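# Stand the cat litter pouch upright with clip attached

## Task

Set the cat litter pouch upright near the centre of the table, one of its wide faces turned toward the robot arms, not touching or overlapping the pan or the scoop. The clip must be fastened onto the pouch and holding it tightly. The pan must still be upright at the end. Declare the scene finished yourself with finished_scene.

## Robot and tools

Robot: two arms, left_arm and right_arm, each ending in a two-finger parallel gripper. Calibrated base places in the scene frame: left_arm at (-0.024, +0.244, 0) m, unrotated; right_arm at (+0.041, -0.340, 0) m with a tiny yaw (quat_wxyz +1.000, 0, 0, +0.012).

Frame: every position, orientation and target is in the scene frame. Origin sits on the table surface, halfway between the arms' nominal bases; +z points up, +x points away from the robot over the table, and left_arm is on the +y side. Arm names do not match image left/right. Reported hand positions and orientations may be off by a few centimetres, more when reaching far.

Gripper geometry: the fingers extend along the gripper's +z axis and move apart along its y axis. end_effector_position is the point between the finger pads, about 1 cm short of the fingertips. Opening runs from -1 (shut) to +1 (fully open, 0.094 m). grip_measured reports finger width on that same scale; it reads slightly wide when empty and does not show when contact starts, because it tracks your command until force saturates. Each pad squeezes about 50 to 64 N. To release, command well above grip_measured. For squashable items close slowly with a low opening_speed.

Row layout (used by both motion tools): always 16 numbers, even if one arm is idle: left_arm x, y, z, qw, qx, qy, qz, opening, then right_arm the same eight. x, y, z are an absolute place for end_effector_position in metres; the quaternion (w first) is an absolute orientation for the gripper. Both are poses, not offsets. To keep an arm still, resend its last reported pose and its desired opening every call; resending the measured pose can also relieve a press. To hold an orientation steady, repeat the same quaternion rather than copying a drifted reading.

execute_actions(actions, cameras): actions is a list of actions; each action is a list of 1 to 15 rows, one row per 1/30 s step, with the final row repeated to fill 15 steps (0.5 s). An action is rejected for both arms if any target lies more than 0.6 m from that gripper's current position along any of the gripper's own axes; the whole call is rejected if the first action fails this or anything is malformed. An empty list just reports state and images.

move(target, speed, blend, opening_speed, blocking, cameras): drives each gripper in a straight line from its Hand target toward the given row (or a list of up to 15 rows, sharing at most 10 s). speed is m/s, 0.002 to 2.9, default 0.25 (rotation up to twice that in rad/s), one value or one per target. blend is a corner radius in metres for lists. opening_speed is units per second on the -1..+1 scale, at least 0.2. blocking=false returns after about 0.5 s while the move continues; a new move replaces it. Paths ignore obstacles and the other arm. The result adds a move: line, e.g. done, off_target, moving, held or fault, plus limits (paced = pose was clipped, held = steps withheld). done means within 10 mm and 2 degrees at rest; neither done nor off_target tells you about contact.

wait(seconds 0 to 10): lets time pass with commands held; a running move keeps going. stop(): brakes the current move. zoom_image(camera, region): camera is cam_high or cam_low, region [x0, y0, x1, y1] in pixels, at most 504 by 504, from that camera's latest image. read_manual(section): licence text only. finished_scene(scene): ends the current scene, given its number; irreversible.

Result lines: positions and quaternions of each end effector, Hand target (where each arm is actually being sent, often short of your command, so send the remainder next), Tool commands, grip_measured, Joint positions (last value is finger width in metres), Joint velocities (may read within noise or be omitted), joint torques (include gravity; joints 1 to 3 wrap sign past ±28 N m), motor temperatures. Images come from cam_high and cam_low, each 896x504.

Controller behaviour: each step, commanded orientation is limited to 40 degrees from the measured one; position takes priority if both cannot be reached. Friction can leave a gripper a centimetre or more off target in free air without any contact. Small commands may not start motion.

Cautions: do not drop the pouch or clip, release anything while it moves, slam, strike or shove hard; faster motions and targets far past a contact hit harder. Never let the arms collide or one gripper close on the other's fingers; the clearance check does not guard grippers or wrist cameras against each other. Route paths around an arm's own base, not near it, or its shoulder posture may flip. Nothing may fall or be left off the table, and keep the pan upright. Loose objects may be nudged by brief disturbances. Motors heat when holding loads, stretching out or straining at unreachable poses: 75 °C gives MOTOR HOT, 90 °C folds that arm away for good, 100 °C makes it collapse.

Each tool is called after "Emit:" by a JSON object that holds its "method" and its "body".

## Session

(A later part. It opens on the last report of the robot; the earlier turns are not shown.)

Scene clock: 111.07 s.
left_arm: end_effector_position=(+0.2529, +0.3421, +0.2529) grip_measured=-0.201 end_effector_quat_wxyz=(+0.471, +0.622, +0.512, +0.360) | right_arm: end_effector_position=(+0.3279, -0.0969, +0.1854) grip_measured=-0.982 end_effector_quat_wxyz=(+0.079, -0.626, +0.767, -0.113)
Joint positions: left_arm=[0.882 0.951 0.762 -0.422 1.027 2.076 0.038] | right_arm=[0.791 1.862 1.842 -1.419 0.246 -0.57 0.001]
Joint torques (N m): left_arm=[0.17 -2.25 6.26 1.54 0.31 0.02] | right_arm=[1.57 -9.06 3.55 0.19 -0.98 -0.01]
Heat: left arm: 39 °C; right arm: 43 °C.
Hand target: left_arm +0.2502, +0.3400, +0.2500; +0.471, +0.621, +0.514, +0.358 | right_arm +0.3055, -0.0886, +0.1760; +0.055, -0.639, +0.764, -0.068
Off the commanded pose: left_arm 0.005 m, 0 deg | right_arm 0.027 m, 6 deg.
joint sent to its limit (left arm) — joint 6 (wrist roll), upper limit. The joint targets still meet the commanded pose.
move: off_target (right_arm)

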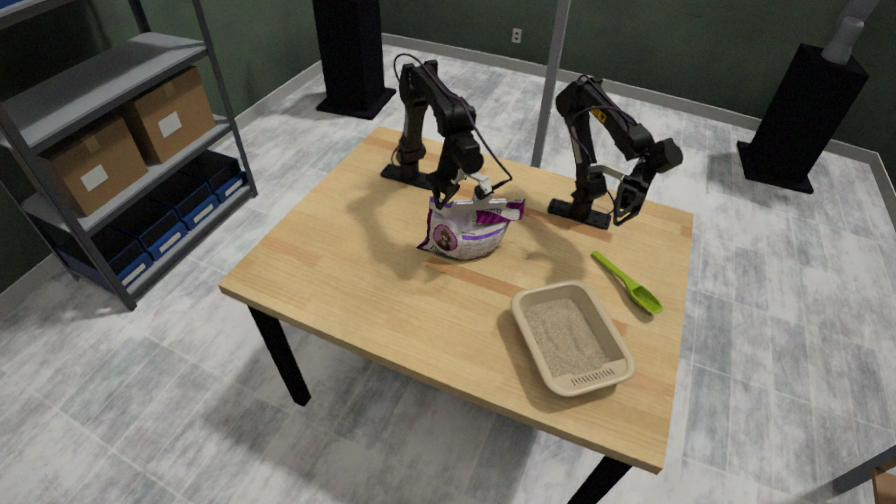

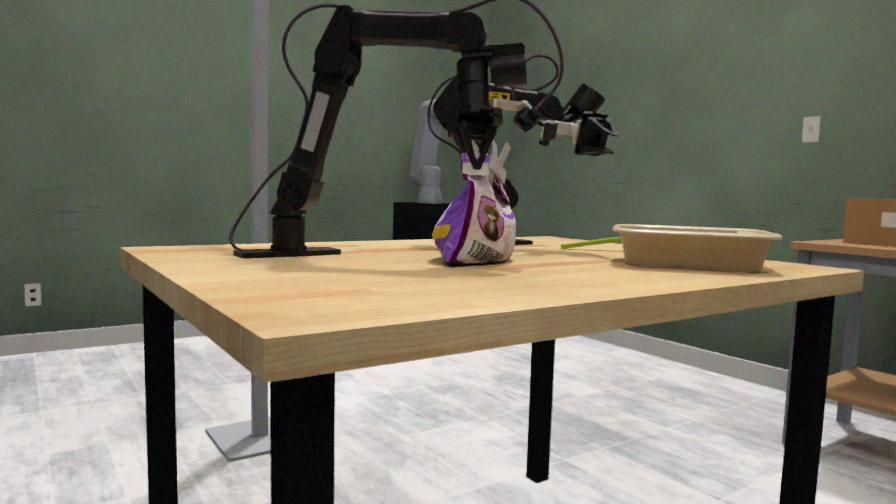

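Emit:
{"method": "move", "body": {"target": [[0.20, 0.27, 0.25, 0.383, 0, 0.924, 0, -0.5, 0.315, -0.092, 0.180, 0.0758,-0.7214,0.6846,-0.0719, -1],[0.14, 0.16, 0.18, 0.1485,-0.554,0.7912,-0.212, -1, 0.315, -0.092, 0.180, 0.0758,-0.7214,0.6846,-0.0719, -1]], "speed": 0.15}}

Emit:
{"method": "zoom_image", "body": {"camera": "cam_high", "region": [360, 130, 600, 290]}}

Emit:
{"method": "zoom_image", "body": {"camera": "cam_low", "region": [380, 140, 640, 300]}}

Scene clock: 122.73 s.
left_arm: end_effector_position=(+0.1452, +0.1631, +0.1877) grip_measured=-0.499 end_effector_quat_wxyz=(+0.161, -0.527, +0.808, -0.210) | right_arm: end_effector_position=(+0.3340, -0.0989, +0.1875) grip_measured=-0.982 end_effector_quat_wxyz=(-0.088, +0.707, -0.692, +0.116)
Joint positions: left_arm=[-0.557 0.771 0.935 -1.21 -0.111 -1.683 0.024] | right_arm=[0.769 1.828 1.8 -1.363 0.23 -0.822 0.001]
Joint torques (N m): left_arm=[-0.44 0.42 5.59 1.32 -0.27 -0.01] | right_arm=[0.94 -9.06 3.75 0.35 -0.88 -0.1]
Heat: left arm: 39 °C; right arm: 43 °C.
Hand target: left_arm +0.1435, +0.1663, +0.1841; +0.165, -0.527, +0.809, -0.202 | right_arm +0.3154, -0.0923, +0.1807; -0.075, +0.721, -0.685, +0.073
Tool commands: left_gripper/opening=-0.5 right_gripper/opening=-1.0
Off the commanded pose: left_arm 0.010 m, 4 deg | right_arm 0.022 m, 6 deg.
move: off_target (left_arm, right_arm; path cut at 10 s); path passed 1 of 2 targets; target 2's new opening was not sent

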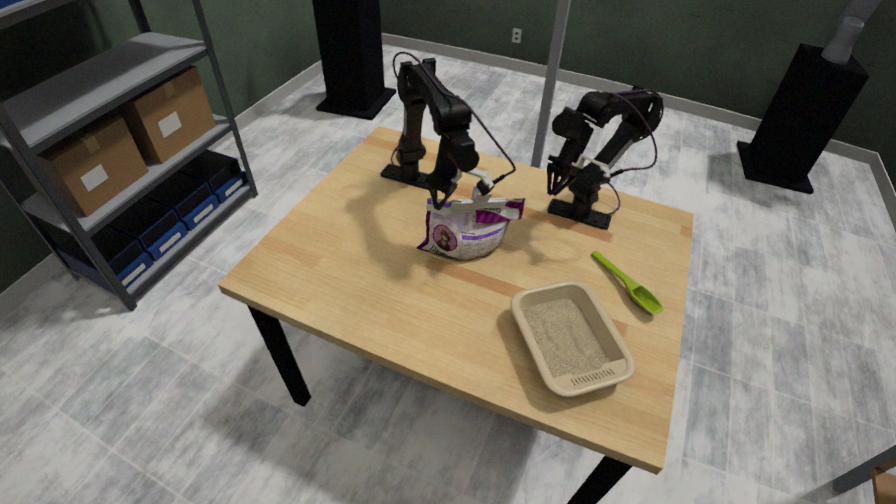

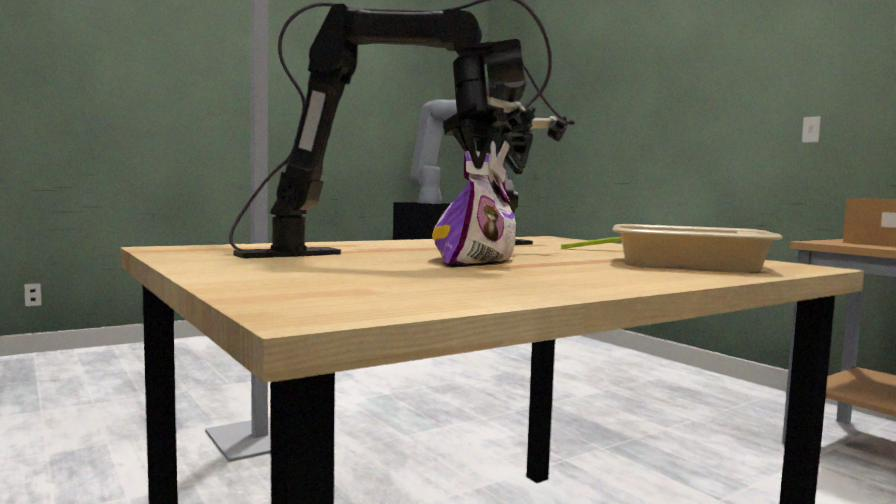

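Scaled by 2.100.

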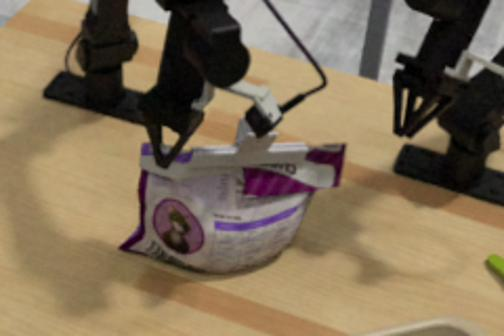

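Scaled by 1.938.

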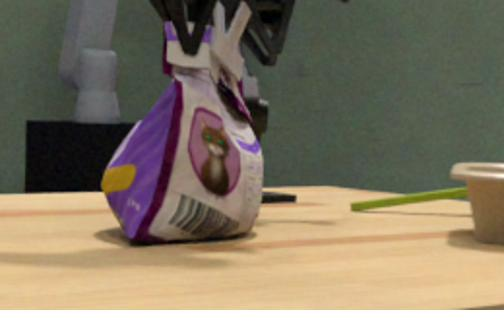

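Emit:
{"method": "move", "body": {"target": [[0.15, 0.10, 0.12, 0.1485,-0.554,0.7912,-0.212, -1, 0.325, -0.095, 0.183, 0.0758,-0.7214,0.6846,-0.0719, -1],[0.165, 0.07, 0.085, 0.1485,-0.554,0.7912,-0.212, -1, 0.325, -0.095, 0.183, 0.0758,-0.7214,0.6846,-0.0719, -1]], "speed": 0.12}}

Emit:
{"method": "zoom_image", "body": {"camera": "cam_high", "region": [400, 150, 560, 290]}}

Scene clock: 124.97 s.
left_arm: end_effector_position=(+0.1657, +0.0671, +0.0896) grip_measured=-0.995 end_effector_quat_wxyz=(+0.142, -0.555, +0.790, -0.219) | right_arm: end_effector_position=(+0.3365, -0.1024, +0.1866) grip_measured=-0.982 end_effector_quat_wxyz=(-0.086, +0.711, -0.689, +0.106)
Joint positions: left_arm=[-0.938 1.097 0.669 -0.682 -0.269 -2.1 0] | right_arm=[0.746 1.828 1.8 -1.363 0.206 -0.851 0.001]
Joint torques (N m): left_arm=[-0.5 -1.35 5.96 1.28 -0.35 0.02] | right_arm=[0.1 -7.76 6.52 0.3 -0.71 -0.11]
Heat: left arm: 38 °C; right arm: 43 °C.
Hand target: left_arm +0.1650, +0.0700, +0.0850; +0.148, -0.554, +0.791, -0.212 | right_arm +0.3251, -0.0952, +0.1834; -0.076, +0.721, -0.685, +0.073
Off the commanded pose: left_arm 0.005 m, 1 deg | right_arm 0.014 m, 4 deg.
move: off_target (right_arm)

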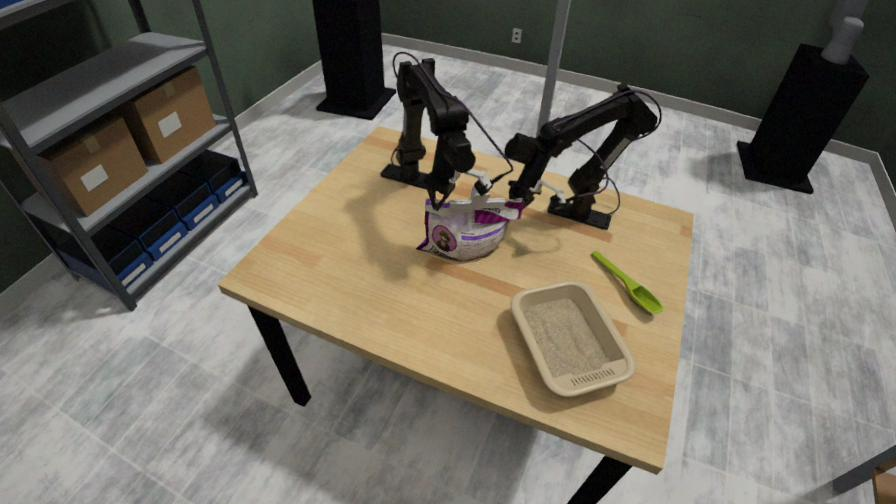

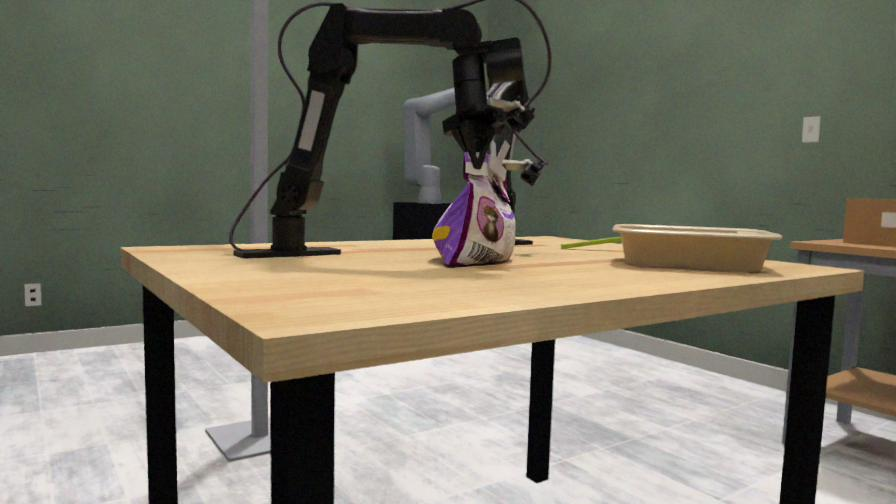

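Scaled by 3.150.

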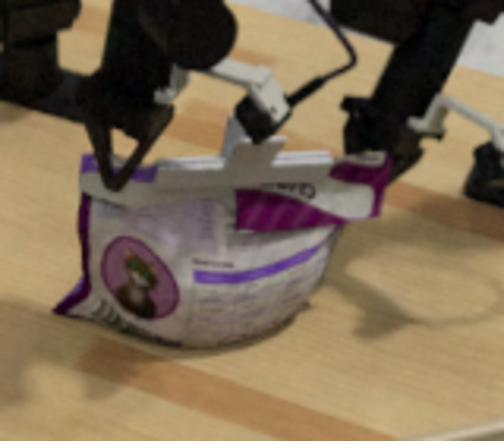

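Emit:
{"method": "move", "body": {"target": [[0.245, 0.075, 0.085, 0.1485,-0.554,0.7912,-0.212, -1, 0.325, -0.095, 0.183, 0.0758,-0.7214,0.6846,-0.0719, -1]], "speed": 0.06}}

Emit:
{"method": "zoom_image", "body": {"camera": "cam_high", "region": [400, 150, 560, 290]}}

Emit:
{"method": "zoom_image", "body": {"camera": "cam_low", "region": [380, 140, 640, 300]}}

Scene clock: 126.93 s.
left_arm: end_effector_position=(+0.2212, +0.0915, +0.0700) grip_measured=-0.995 end_effector_quat_wxyz=(+0.134, -0.559, +0.801, -0.167) | right_arm: end_effector_position=(+0.3326, -0.1081, +0.1855) grip_measured=-0.982 end_effector_quat_wxyz=(-0.072, +0.712, -0.690, +0.105)
Joint positions: left_arm=[-0.654 1.302 0.753 -0.615 -0.152 -1.842 0] | right_arm=[0.742 1.828 1.8 -1.39 0.206 -0.852 0.001]
Joint torques (N m): left_arm=[0.47 -2.76 9.83 1.91 -0.07 0.09] | right_arm=[0.64 -7.87 6.34 0.42 -0.68 -0.17]
Heat: left arm: 39 °C; right arm: 43 °C.
Hand target: left_arm +0.2428, +0.0766, +0.0870; +0.149, -0.554, +0.791, -0.212 | right_arm +0.3249, -0.0953, +0.1833; -0.076, +0.721, -0.685, +0.073
Off the commanded pose: left_arm 0.033 m, 6 deg | right_arm 0.015 m, 4 deg.
move: off_target (left_arm, right_arm)

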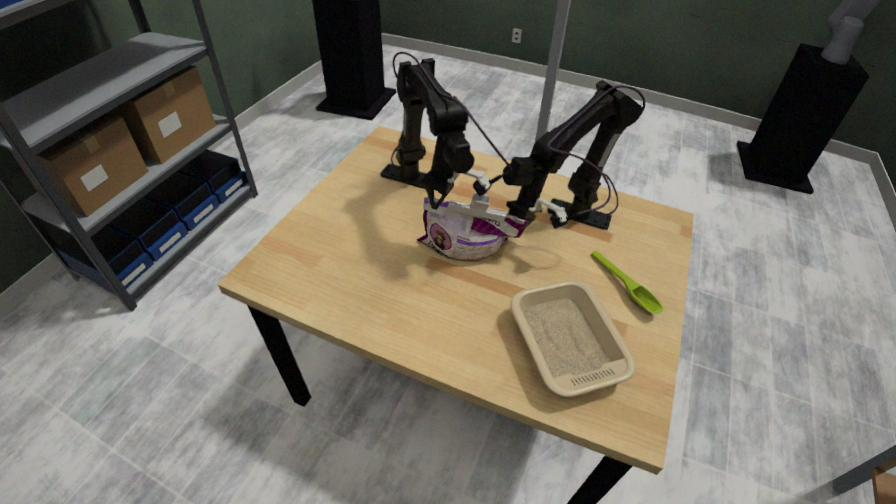

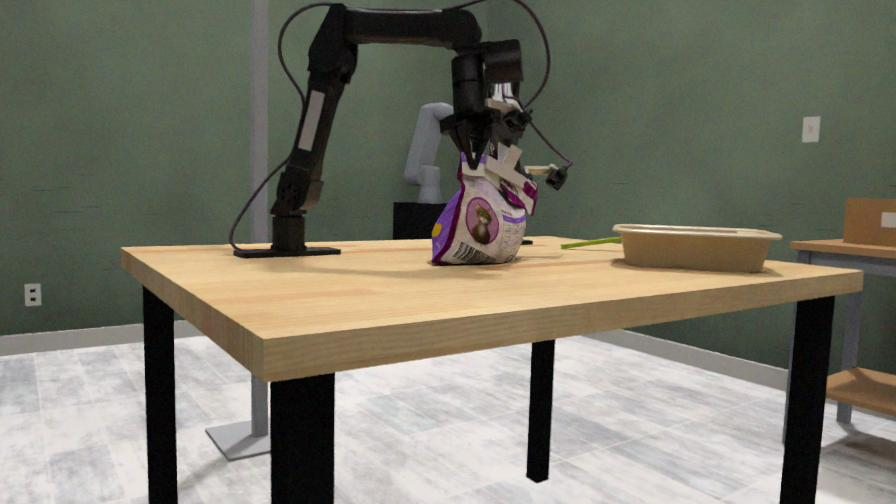

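Scaled by 3.150.

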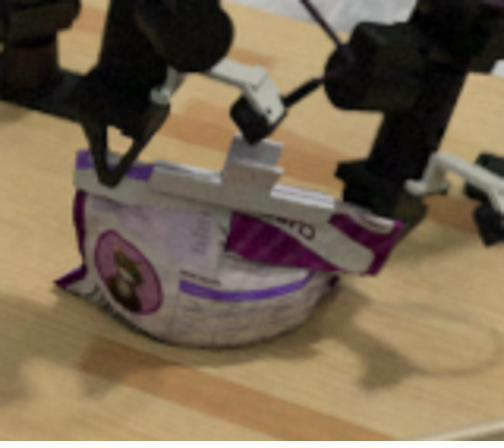

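Scaled by 1.938.

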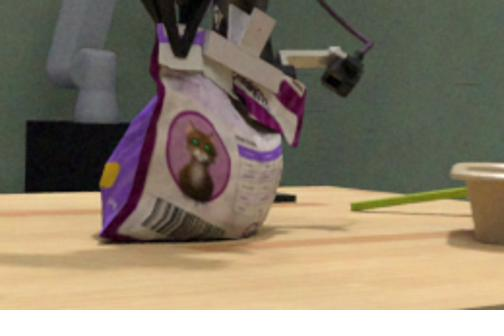

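Emit:
{"method": "move", "body": {"target": [[0.28, 0.07, 0.065, 0.1485,-0.554,0.7912,-0.212, -1, 0.325, -0.095, 0.183, 0.0758,-0.7214,0.6846,-0.0719, -1]], "speed": 0.06}}

Emit:
{"method": "zoom_image", "body": {"camera": "cam_high", "region": [400, 150, 560, 290]}}

Emit:
{"method": "zoom_image", "body": {"camera": "cam_low", "region": [380, 140, 640, 300]}}

Scene clock: 132.97 s.
left_arm: end_effector_position=(+0.2529, +0.0877, +0.0507) grip_measured=-0.995 end_effector_quat_wxyz=(+0.131, -0.562, +0.800, -0.164) | right_arm: end_effector_position=(+0.3266, -0.1128, +0.1843) grip_measured=-0.982 end_effector_quat_wxyz=(-0.056, +0.715, -0.689, +0.103)
Joint positions: left_arm=[-0.586 1.455 0.794 -0.504 -0.122 -1.784 0] | right_arm=[0.742 1.828 1.8 -1.422 0.201 -0.854 0.001]
Joint torques (N m): left_arm=[0.2 -3.59 9.57 2.03 -0.03 0.14] | right_arm=[0.64 -7.57 6.5 0.67 -0.67 -0.09]
Heat: left arm: 39 °C; right arm: 42 °C.
Hand target: left_arm +0.2774, +0.0716, +0.0675; +0.149, -0.554, +0.791, -0.211 | right_arm +0.3247, -0.0955, +0.1835; -0.075, +0.722, -0.684, +0.073
Off the commanded pose: left_arm 0.035 m, 6 deg | right_arm 0.018 m, 4 deg.
move: off_target (left_arm, right_arm)

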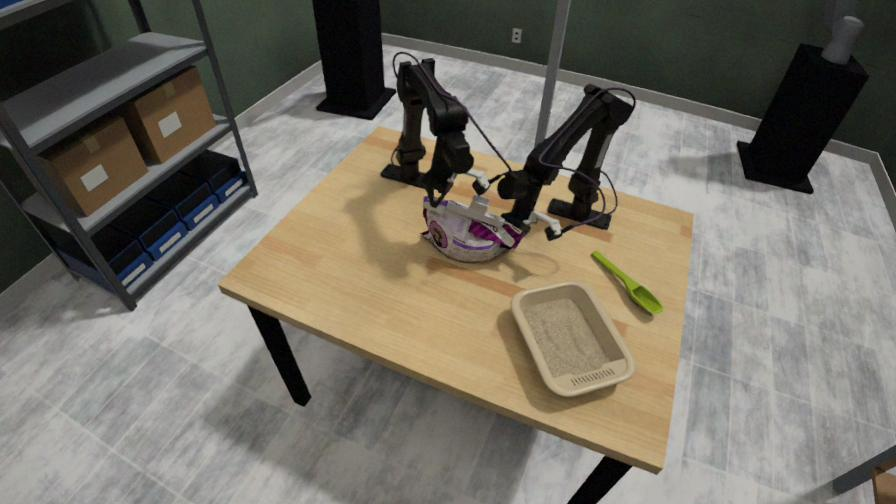

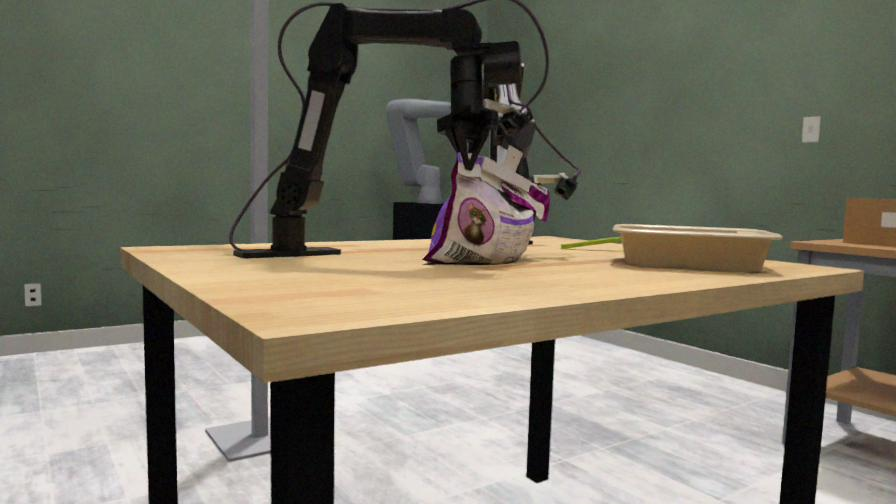

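Scaled by 3.150.

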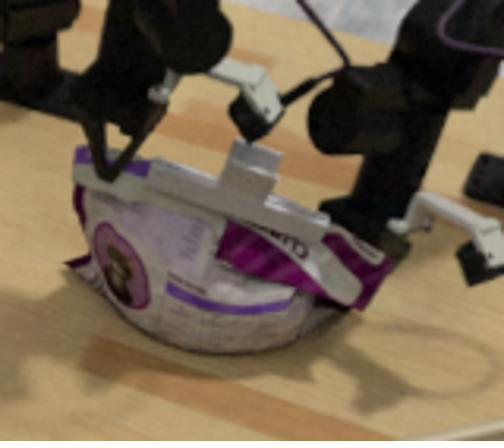

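Scaled by 1.938.

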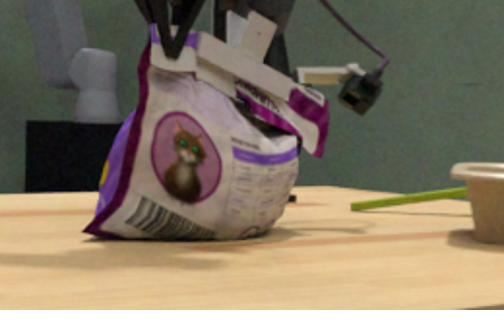

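Emit:
{"method": "move", "body": {"target": [[0.19, 0.10, 0.07, 0.1485,-0.554,0.7912,-0.212, -1, 0.320, -0.107, 0.183, 0.0758,-0.7214,0.6846,-0.0719, -1],[0.14, 0.16, 0.18, 0.1485,-0.554,0.7912,-0.212, -1, 0.320, -0.105, 0.185, 0.0758,-0.7214,0.6846,-0.0719, -1]], "speed": 0.1}}

Emit:
{"method": "zoom_image", "body": {"camera": "cam_high", "region": [400, 150, 560, 290]}}

Emit:
{"method": "zoom_image", "body": {"camera": "cam_low", "region": [380, 140, 640, 300]}}

Scene clock: 136.23 s.
left_arm: end_effector_position=(+0.1415, +0.1574, +0.1740) grip_measured=-0.995 end_effector_quat_wxyz=(+0.146, -0.556, +0.791, -0.211) | right_arm: end_effector_position=(+0.3243, -0.1178, +0.1823) grip_measured=-0.982 end_effector_quat_wxyz=(-0.054, +0.717, -0.687, +0.101)
Joint positions: left_arm=[-0.606 0.766 0.885 -1.184 -0.124 -1.799 0] | right_arm=[0.734 1.808 1.77 -1.412 0.196 -0.868 0.001]
Joint torques (N m): left_arm=[0.38 0.49 8.47 1.14 -0.12 0.15] | right_arm=[0.43 -9.39 5.56 0.55 -0.6 -0.1]
Heat: left arm: 39 °C; right arm: 42 °C.
Hand target: left_arm +0.1400, +0.1599, +0.1799; +0.149, -0.554, +0.791, -0.212 | right_arm +0.3199, -0.1052, +0.1855; -0.075, +0.722, -0.684, +0.073
Off the commanded pose: left_arm 0.007 m, 0 deg | right_arm 0.014 m, 4 deg.
move: off_target (right_arm)

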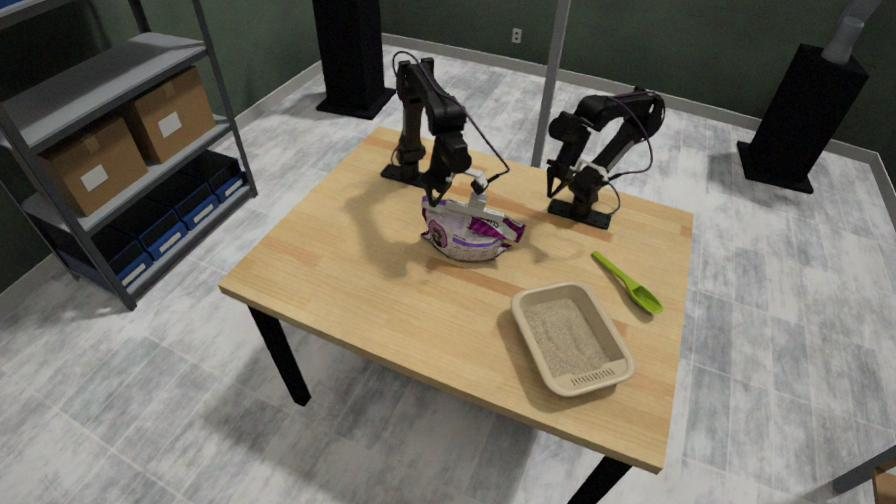

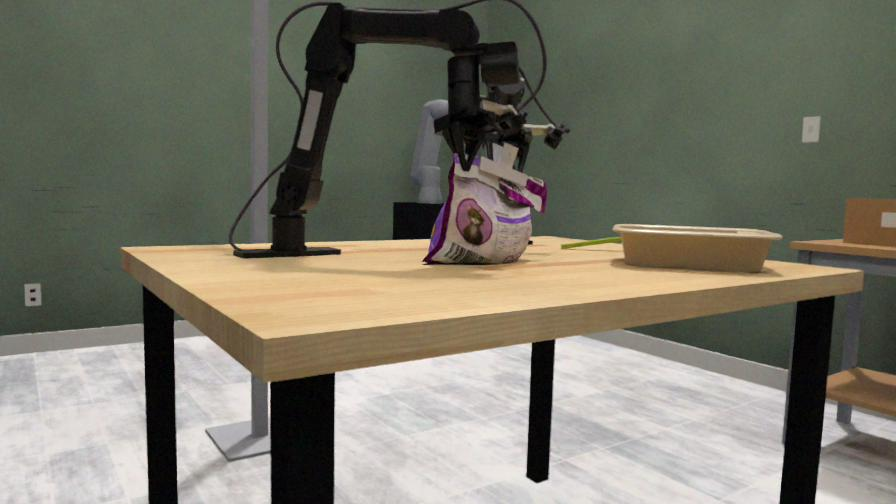

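Scaled by 3.150.

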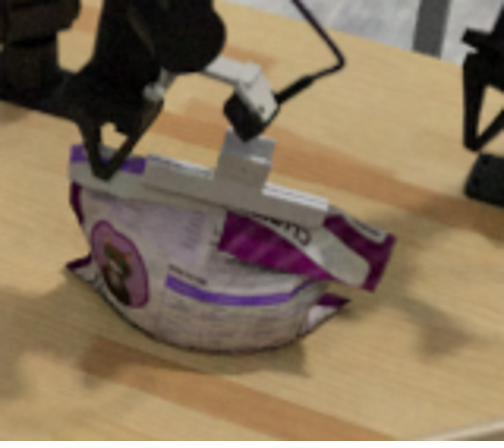

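Scaled by 1.938.

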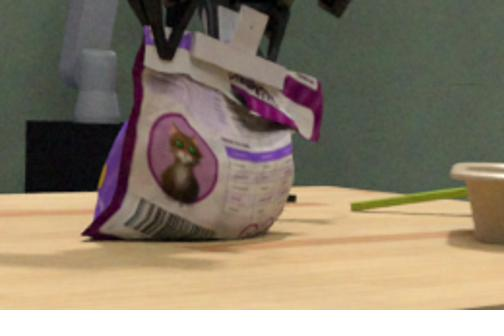

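Emit:
{"method": "move", "body": {"target": [[0.14, 0.17, 0.19, 0.1485,-0.554,0.7912,-0.212, -1, 0.265, -0.098, 0.205, 0.0758,-0.7214,0.6846,-0.0719, -1]], "speed": 0.05}}

Emit:
{"method": "zoom_image", "body": {"camera": "cam_high", "region": [400, 150, 560, 290]}}

Emit:
{"method": "zoom_image", "body": {"camera": "cam_low", "region": [380, 140, 640, 300]}}

Scene clock: 138.23 s.
left_arm: end_effector_position=(+0.1417, +0.1677, +0.1818) grip_measured=-0.995 end_effector_quat_wxyz=(+0.144, -0.556, +0.792, -0.207) | right_arm: end_effector_position=(+0.2763, -0.1169, +0.1996) grip_measured=-0.982 end_effector_quat_wxyz=(-0.044, +0.715, -0.689, +0.109)
Joint positions: left_arm=[-0.516 0.766 0.923 -1.224 -0.08 -1.72 0] | right_arm=[0.853 1.723 1.737 -1.512 0.224 -0.739 0.001]
Joint torques (N m): left_arm=[0.5 0.08 8.58 1.13 -0.1 0.18] | right_arm=[2.39 -9.43 5.11 0.7 -0.7 0.08]
Heat: left arm: 39 °C; right arm: 43 °C.
Hand target: left_arm +0.1400, +0.1699, +0.1897; +0.149, -0.554, +0.791, -0.212 | right_arm +0.2650, -0.0988, +0.2056; -0.074, +0.722, -0.684, +0.072
Off the commanded pose: left_arm 0.009 m, 1 deg | right_arm 0.023 m, 6 deg.
move: off_target (right_arm)

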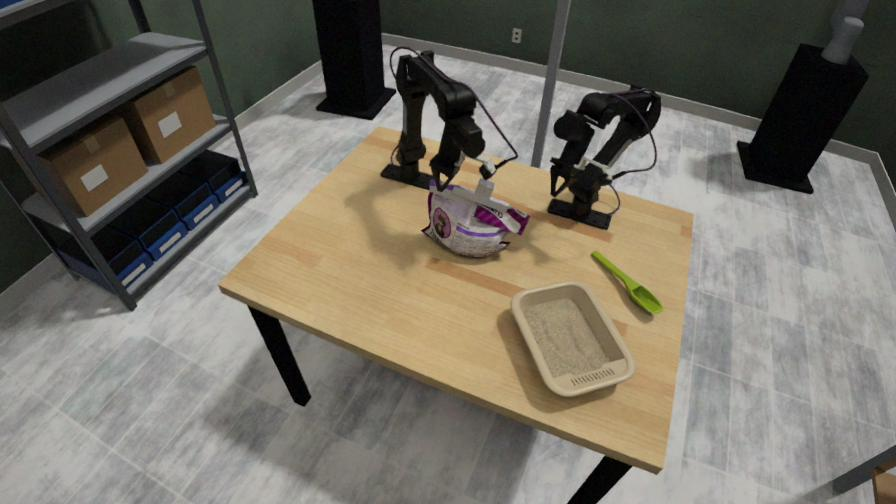

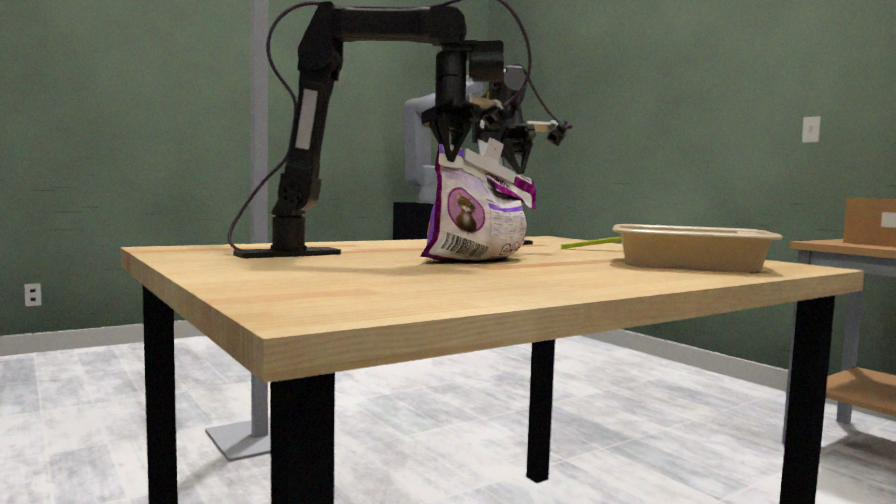

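Scaled by 3.150.

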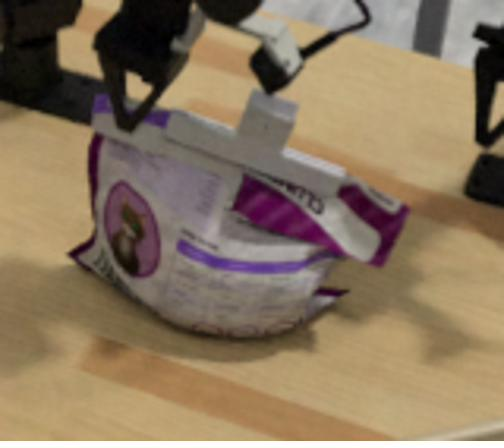

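Scaled by 1.938.

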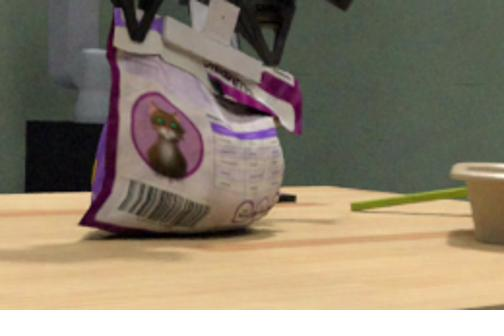

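Emit:
{"method": "move", "body": {"target": [[0.14, 0.17, 0.19, 0.1485,-0.554,0.7912,-0.212, -1, 0.268, -0.102, 0.176, 0.0758,-0.7214,0.6846,-0.0719, -1]], "speed": 0.04}}

Emit:
{"method": "zoom_image", "body": {"camera": "cam_high", "region": [400, 150, 560, 290]}}

Emit:
{"method": "zoom_image", "body": {"camera": "cam_low", "region": [380, 140, 640, 300]}}

Scene clock: 139.70 s.
left_arm: end_effector_position=(+0.1416, +0.1677, +0.1817) grip_measured=-0.995 end_effector_quat_wxyz=(+0.143, -0.556, +0.792, -0.206) | right_arm: end_effector_position=(+0.2789, -0.1223, +0.1857) grip_measured=-0.982 end_effector_quat_wxyz=(-0.063, +0.711, -0.690, +0.123)
Joint positions: left_arm=[-0.516 0.766 0.923 -1.225 -0.08 -1.719 0] | right_arm=[0.853 1.665 1.606 -1.402 0.255 -0.739 0.001]
Joint torques (N m): left_arm=[0.53 0.09 8.42 1.15 -0.07 0.11] | right_arm=[0.91 -6.78 3.69 0.83 -0.98 -0.12]
Heat: left arm: 39 °C; right arm: 42 °C.
Hand target: left_arm +0.1400, +0.1699, +0.1897; +0.149, -0.554, +0.791, -0.212 | right_arm +0.2679, -0.1028, +0.1773; -0.074, +0.722, -0.684, +0.074
Off the commanded pose: left_arm 0.009 m, 1 deg | right_arm 0.025 m, 6 deg.
move: off_target (right_arm)

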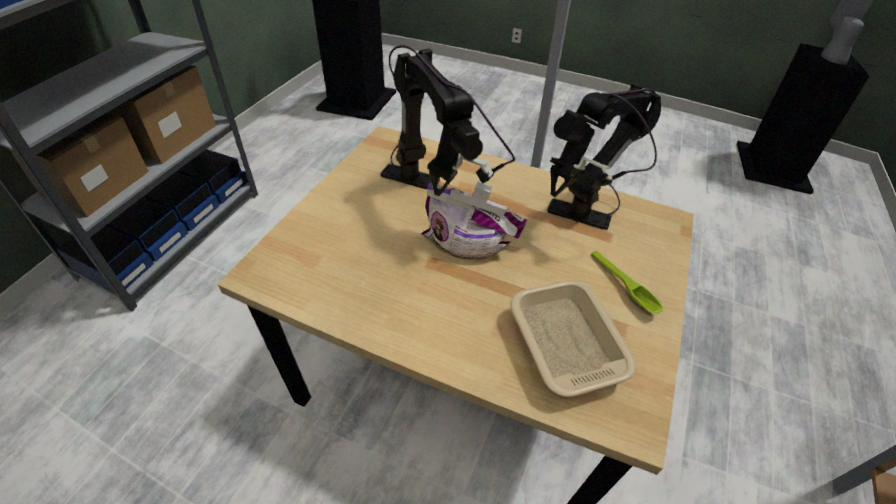

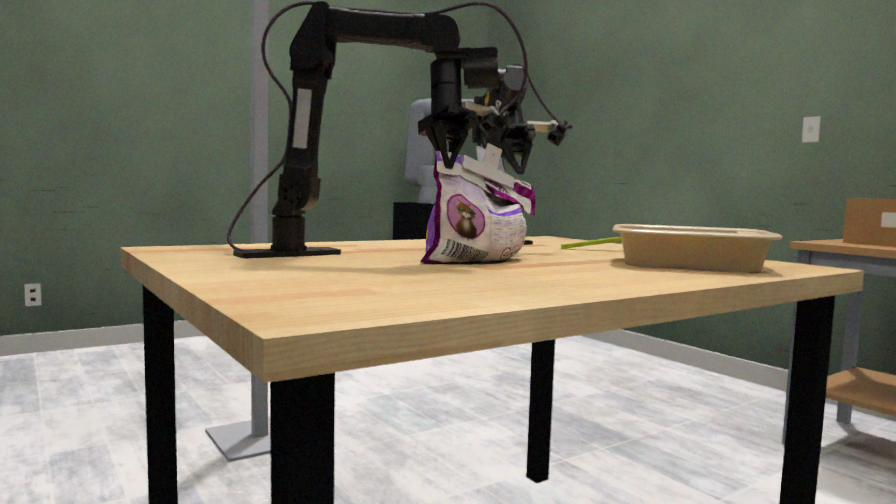

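Scaled by 3.150.

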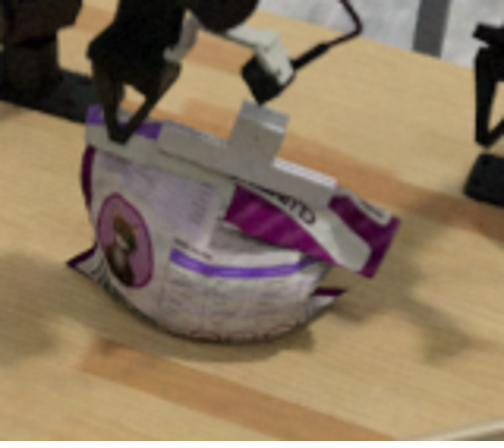

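Scaled by 1.938.

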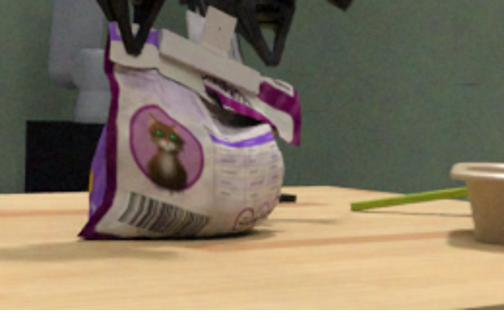

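Emit:
{"method": "move", "body": {"target": [[0.14, 0.17, 0.19, 0.1485,-0.554,0.7912,-0.212, -1, 0.274, -0.115, 0.186, 0.068,-0.712,0.690,-0.105, -1],[0.14, 0.17, 0.19, 0.1485,-0.554,0.7912,-0.212, -1, 0.274, -0.115, 0.186, 0.068,-0.712,0.690,-0.105, -0.65]], "speed": 0.04, "opening_speed": 0.2}}

Emit:
{"method": "zoom_image", "body": {"camera": "cam_high", "region": [400, 150, 560, 290]}}

Emit:
{"method": "zoom_image", "body": {"camera": "cam_low", "region": [380, 140, 640, 300]}}

Scene clock: 143.00 s.
left_arm: end_effector_position=(+0.1415, +0.1677, +0.1817) grip_measured=-0.995 end_effector_quat_wxyz=(+0.143, -0.556, +0.792, -0.206) | right_arm: end_effector_position=(+0.2787, -0.1228, +0.1856) grip_measured=-0.652 end_effector_quat_wxyz=(-0.062, +0.710, -0.691, +0.123)
Joint positions: left_arm=[-0.516 0.766 0.923 -1.225 -0.08 -1.719 0] | right_arm=[0.853 1.665 1.606 -1.404 0.256 -0.736 0.016]
Joint torques (N m): left_arm=[0.39 -0.13 8.51 1.11 -0.05 0.11] | right_arm=[0.59 -6.79 6.24 0.36 -0.22 0.07]
Heat: left arm: 40 °C; right arm: 42 °C.
Hand target: left_arm +0.1400, +0.1700, +0.1897; +0.149, -0.554, +0.791, -0.212 | right_arm +0.2740, -0.1152, +0.1862; -0.068, +0.713, -0.690, +0.105
Off the commanded pose: left_arm 0.009 m, 1 deg | right_arm 0.009 m, 2 deg.
move: done; target 2's new opening was sent with right_arm's hand 0.013 m and 3 deg from that target

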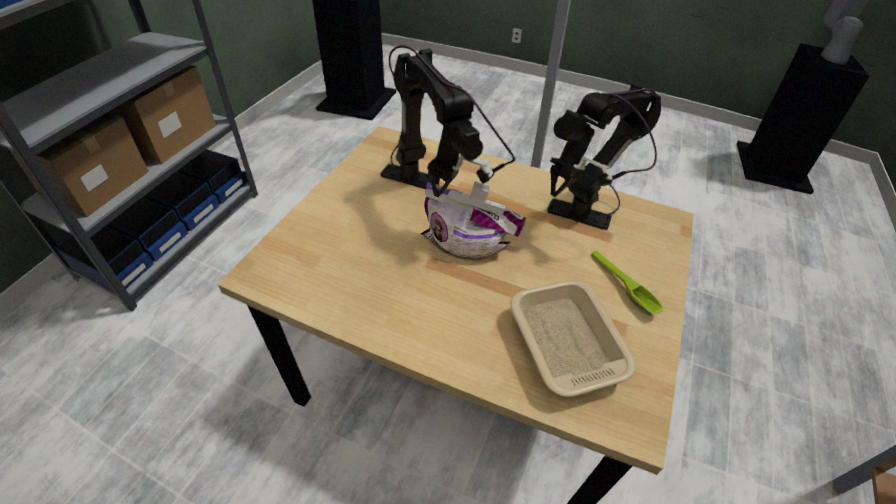

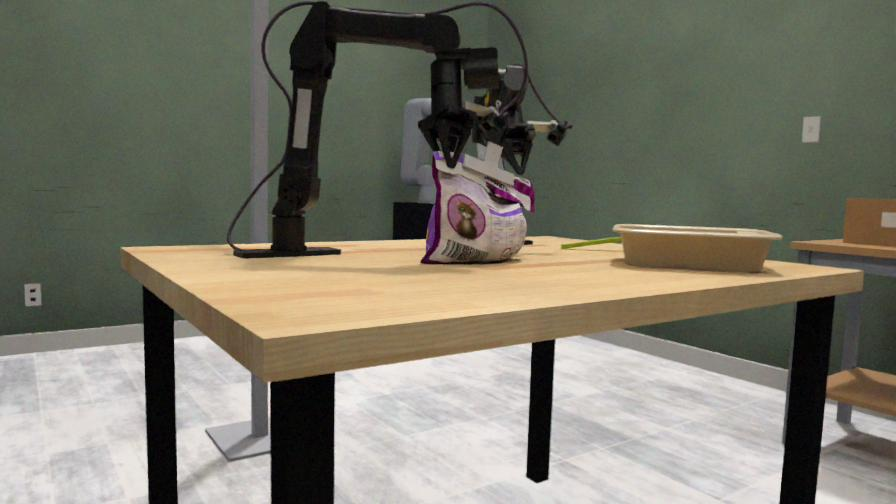

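Scaled by 3.150.

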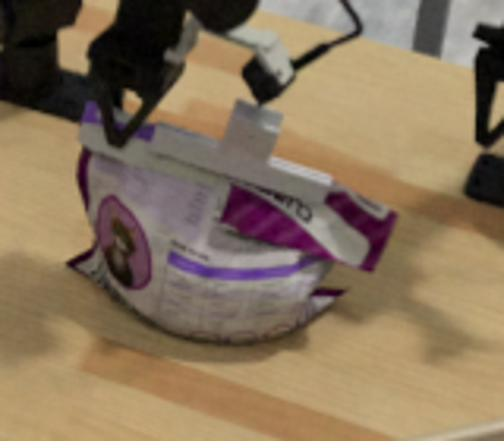

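Scaled by 1.938.

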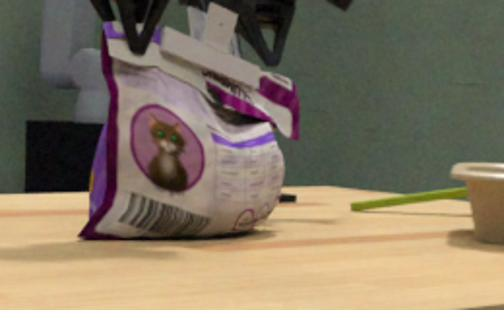

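Emit:
{"method": "move", "body": {"target": [[0.14, 0.17, 0.19, 0.1485,-0.554,0.7912,-0.212, -1, 0.274, -0.115, 0.186, 0.068,-0.712,0.690,-0.105, -0.3],[0.14, 0.17, 0.19, 0.1485,-0.554,0.7912,-0.212, -1, 0.264, -0.117, 0.27, 0.068,-0.712,0.690,-0.105, -0.3]], "speed": 0.05, "opening_speed": 0.25}}

Emit:
{"method": "zoom_image", "body": {"camera": "cam_high", "region": [400, 150, 560, 290]}}

Emit:
{"method": "zoom_image", "body": {"camera": "cam_low", "region": [380, 140, 640, 300]}}

Scene clock: 146.90 s.
left_arm: end_effector_position=(+0.1414, +0.1678, +0.1817) grip_measured=-0.995 end_effector_quat_wxyz=(+0.143, -0.556, +0.792, -0.206) | right_arm: end_effector_position=(+0.2680, -0.1184, +0.2571) grip_measured=-0.302 end_effector_quat_wxyz=(-0.127, +0.711, -0.683, +0.106)
Joint positions: left_arm=[-0.516 0.766 0.923 -1.226 -0.08 -1.719 0] | right_arm=[0.876 1.613 1.831 -1.551 0.235 -0.739 0.033]
Joint torques (N m): left_arm=[0.38 0.16 8.62 1.19 -0.08 0.1] | right_arm=[0.94 -7.42 7.72 0.49 0.07 -0.07]
Heat: left arm: 40 °C; right arm: 41 °C.
Hand target: left_arm +0.1400, +0.1700, +0.1897; +0.149, -0.554, +0.791, -0.212 | right_arm +0.2640, -0.1174, +0.2692; -0.144, +0.713, -0.679, +0.102
Off the commanded pose: left_arm 0.009 m, 1 deg | right_arm 0.014 m, 7 deg.
joint sent to its limit (right arm) — joint 4 (wrist pitch), lower limit. The joint targets are off in orientation, not in position.
move: off_target (right_arm)

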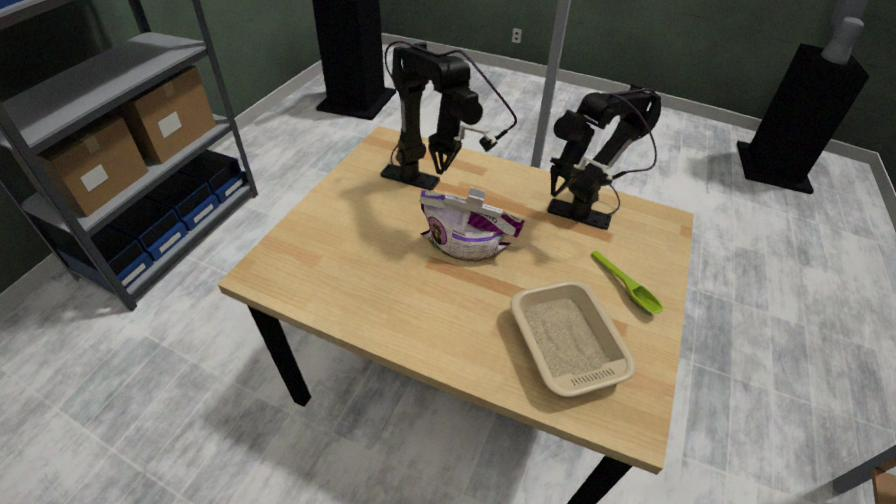

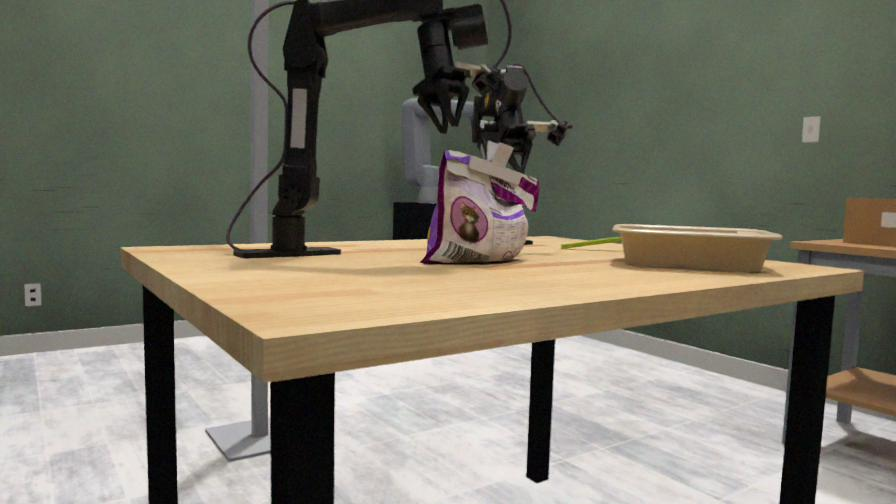

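Scaled by 3.150.

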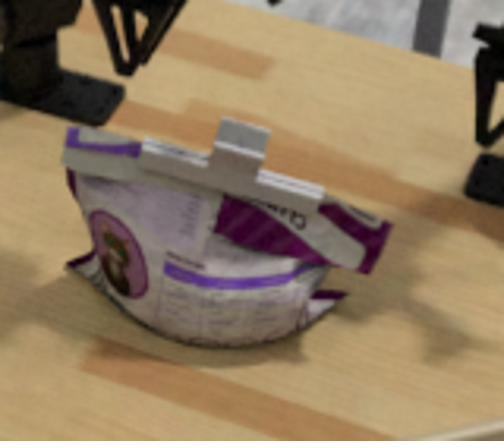

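Scaled by 1.938.

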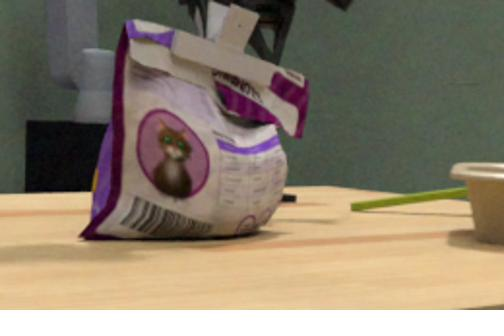

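Emit:
{"method": "wait", "body": {"seconds": 1.5, "cameras": ["cam_high"]}}

Emit:
{"method": "zoom_image", "body": {"camera": "cam_high", "region": [400, 150, 560, 290]}}

Scene clock: 148.97 s.
left_arm: end_effector_position=(+0.1414, +0.1678, +0.1817) grip_measured=-0.995 end_effector_quat_wxyz=(+0.143, -0.556, +0.792, -0.206) | right_arm: end_effector_position=(+0.2680, -0.1185, +0.2571) grip_measured=-0.302 end_effector_quat_wxyz=(-0.126, +0.712, -0.683, +0.106)
Joint positions: left_arm=[-0.516 0.766 0.923 -1.226 -0.08 -1.719 0] | right_arm=[0.876 1.613 1.831 -1.552 0.235 -0.74 0.033]
Joint torques (N m): left_arm=[0.4 0.01 8.7 1.12 -0.06 0.13] | right_arm=[0.85 -7.46 7.77 0.51 0.04 -0.03]
Heat: left arm: 40 °C; right arm: 41 °C.
Hand target: left_arm +0.1400, +0.1700, +0.1897; +0.149, -0.554, +0.791, -0.212 | right_arm +0.2641, -0.1173, +0.2692; -0.144, +0.713, -0.679, +0.102
Tool commands: left_gripper/opening=-1.0 right_gripper/opening=-0.3
Off the commanded pose: left_arm 0.009 m, 1 deg | right_arm 0.014 m, 7 deg.
wait: 1.50 s; at rest from the start
Images, in order (width x height): cam_high 896x504.

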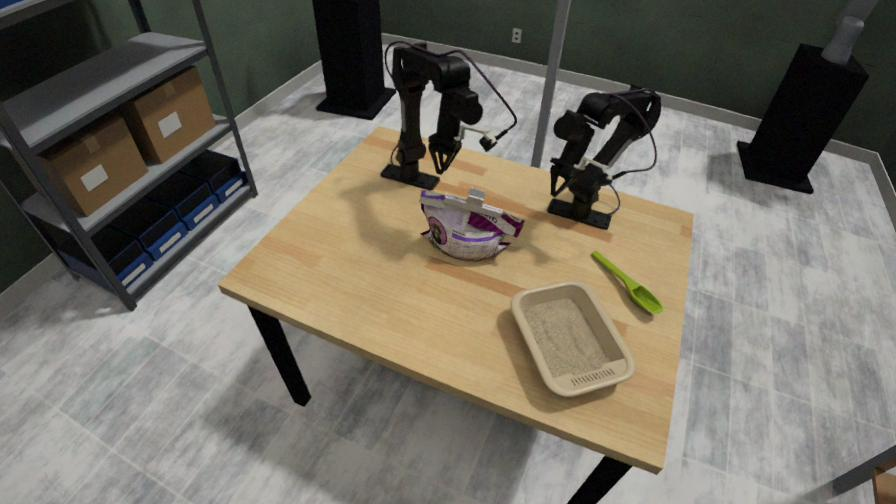

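Scaled by 3.150.

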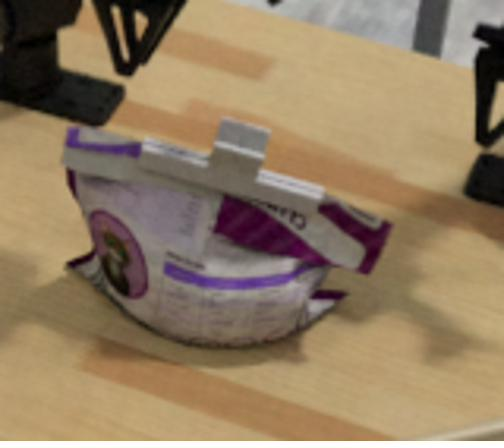

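Emit:
{"method": "finished_scene", "body": {"scene": 2}}

The scene is finished: the task was done.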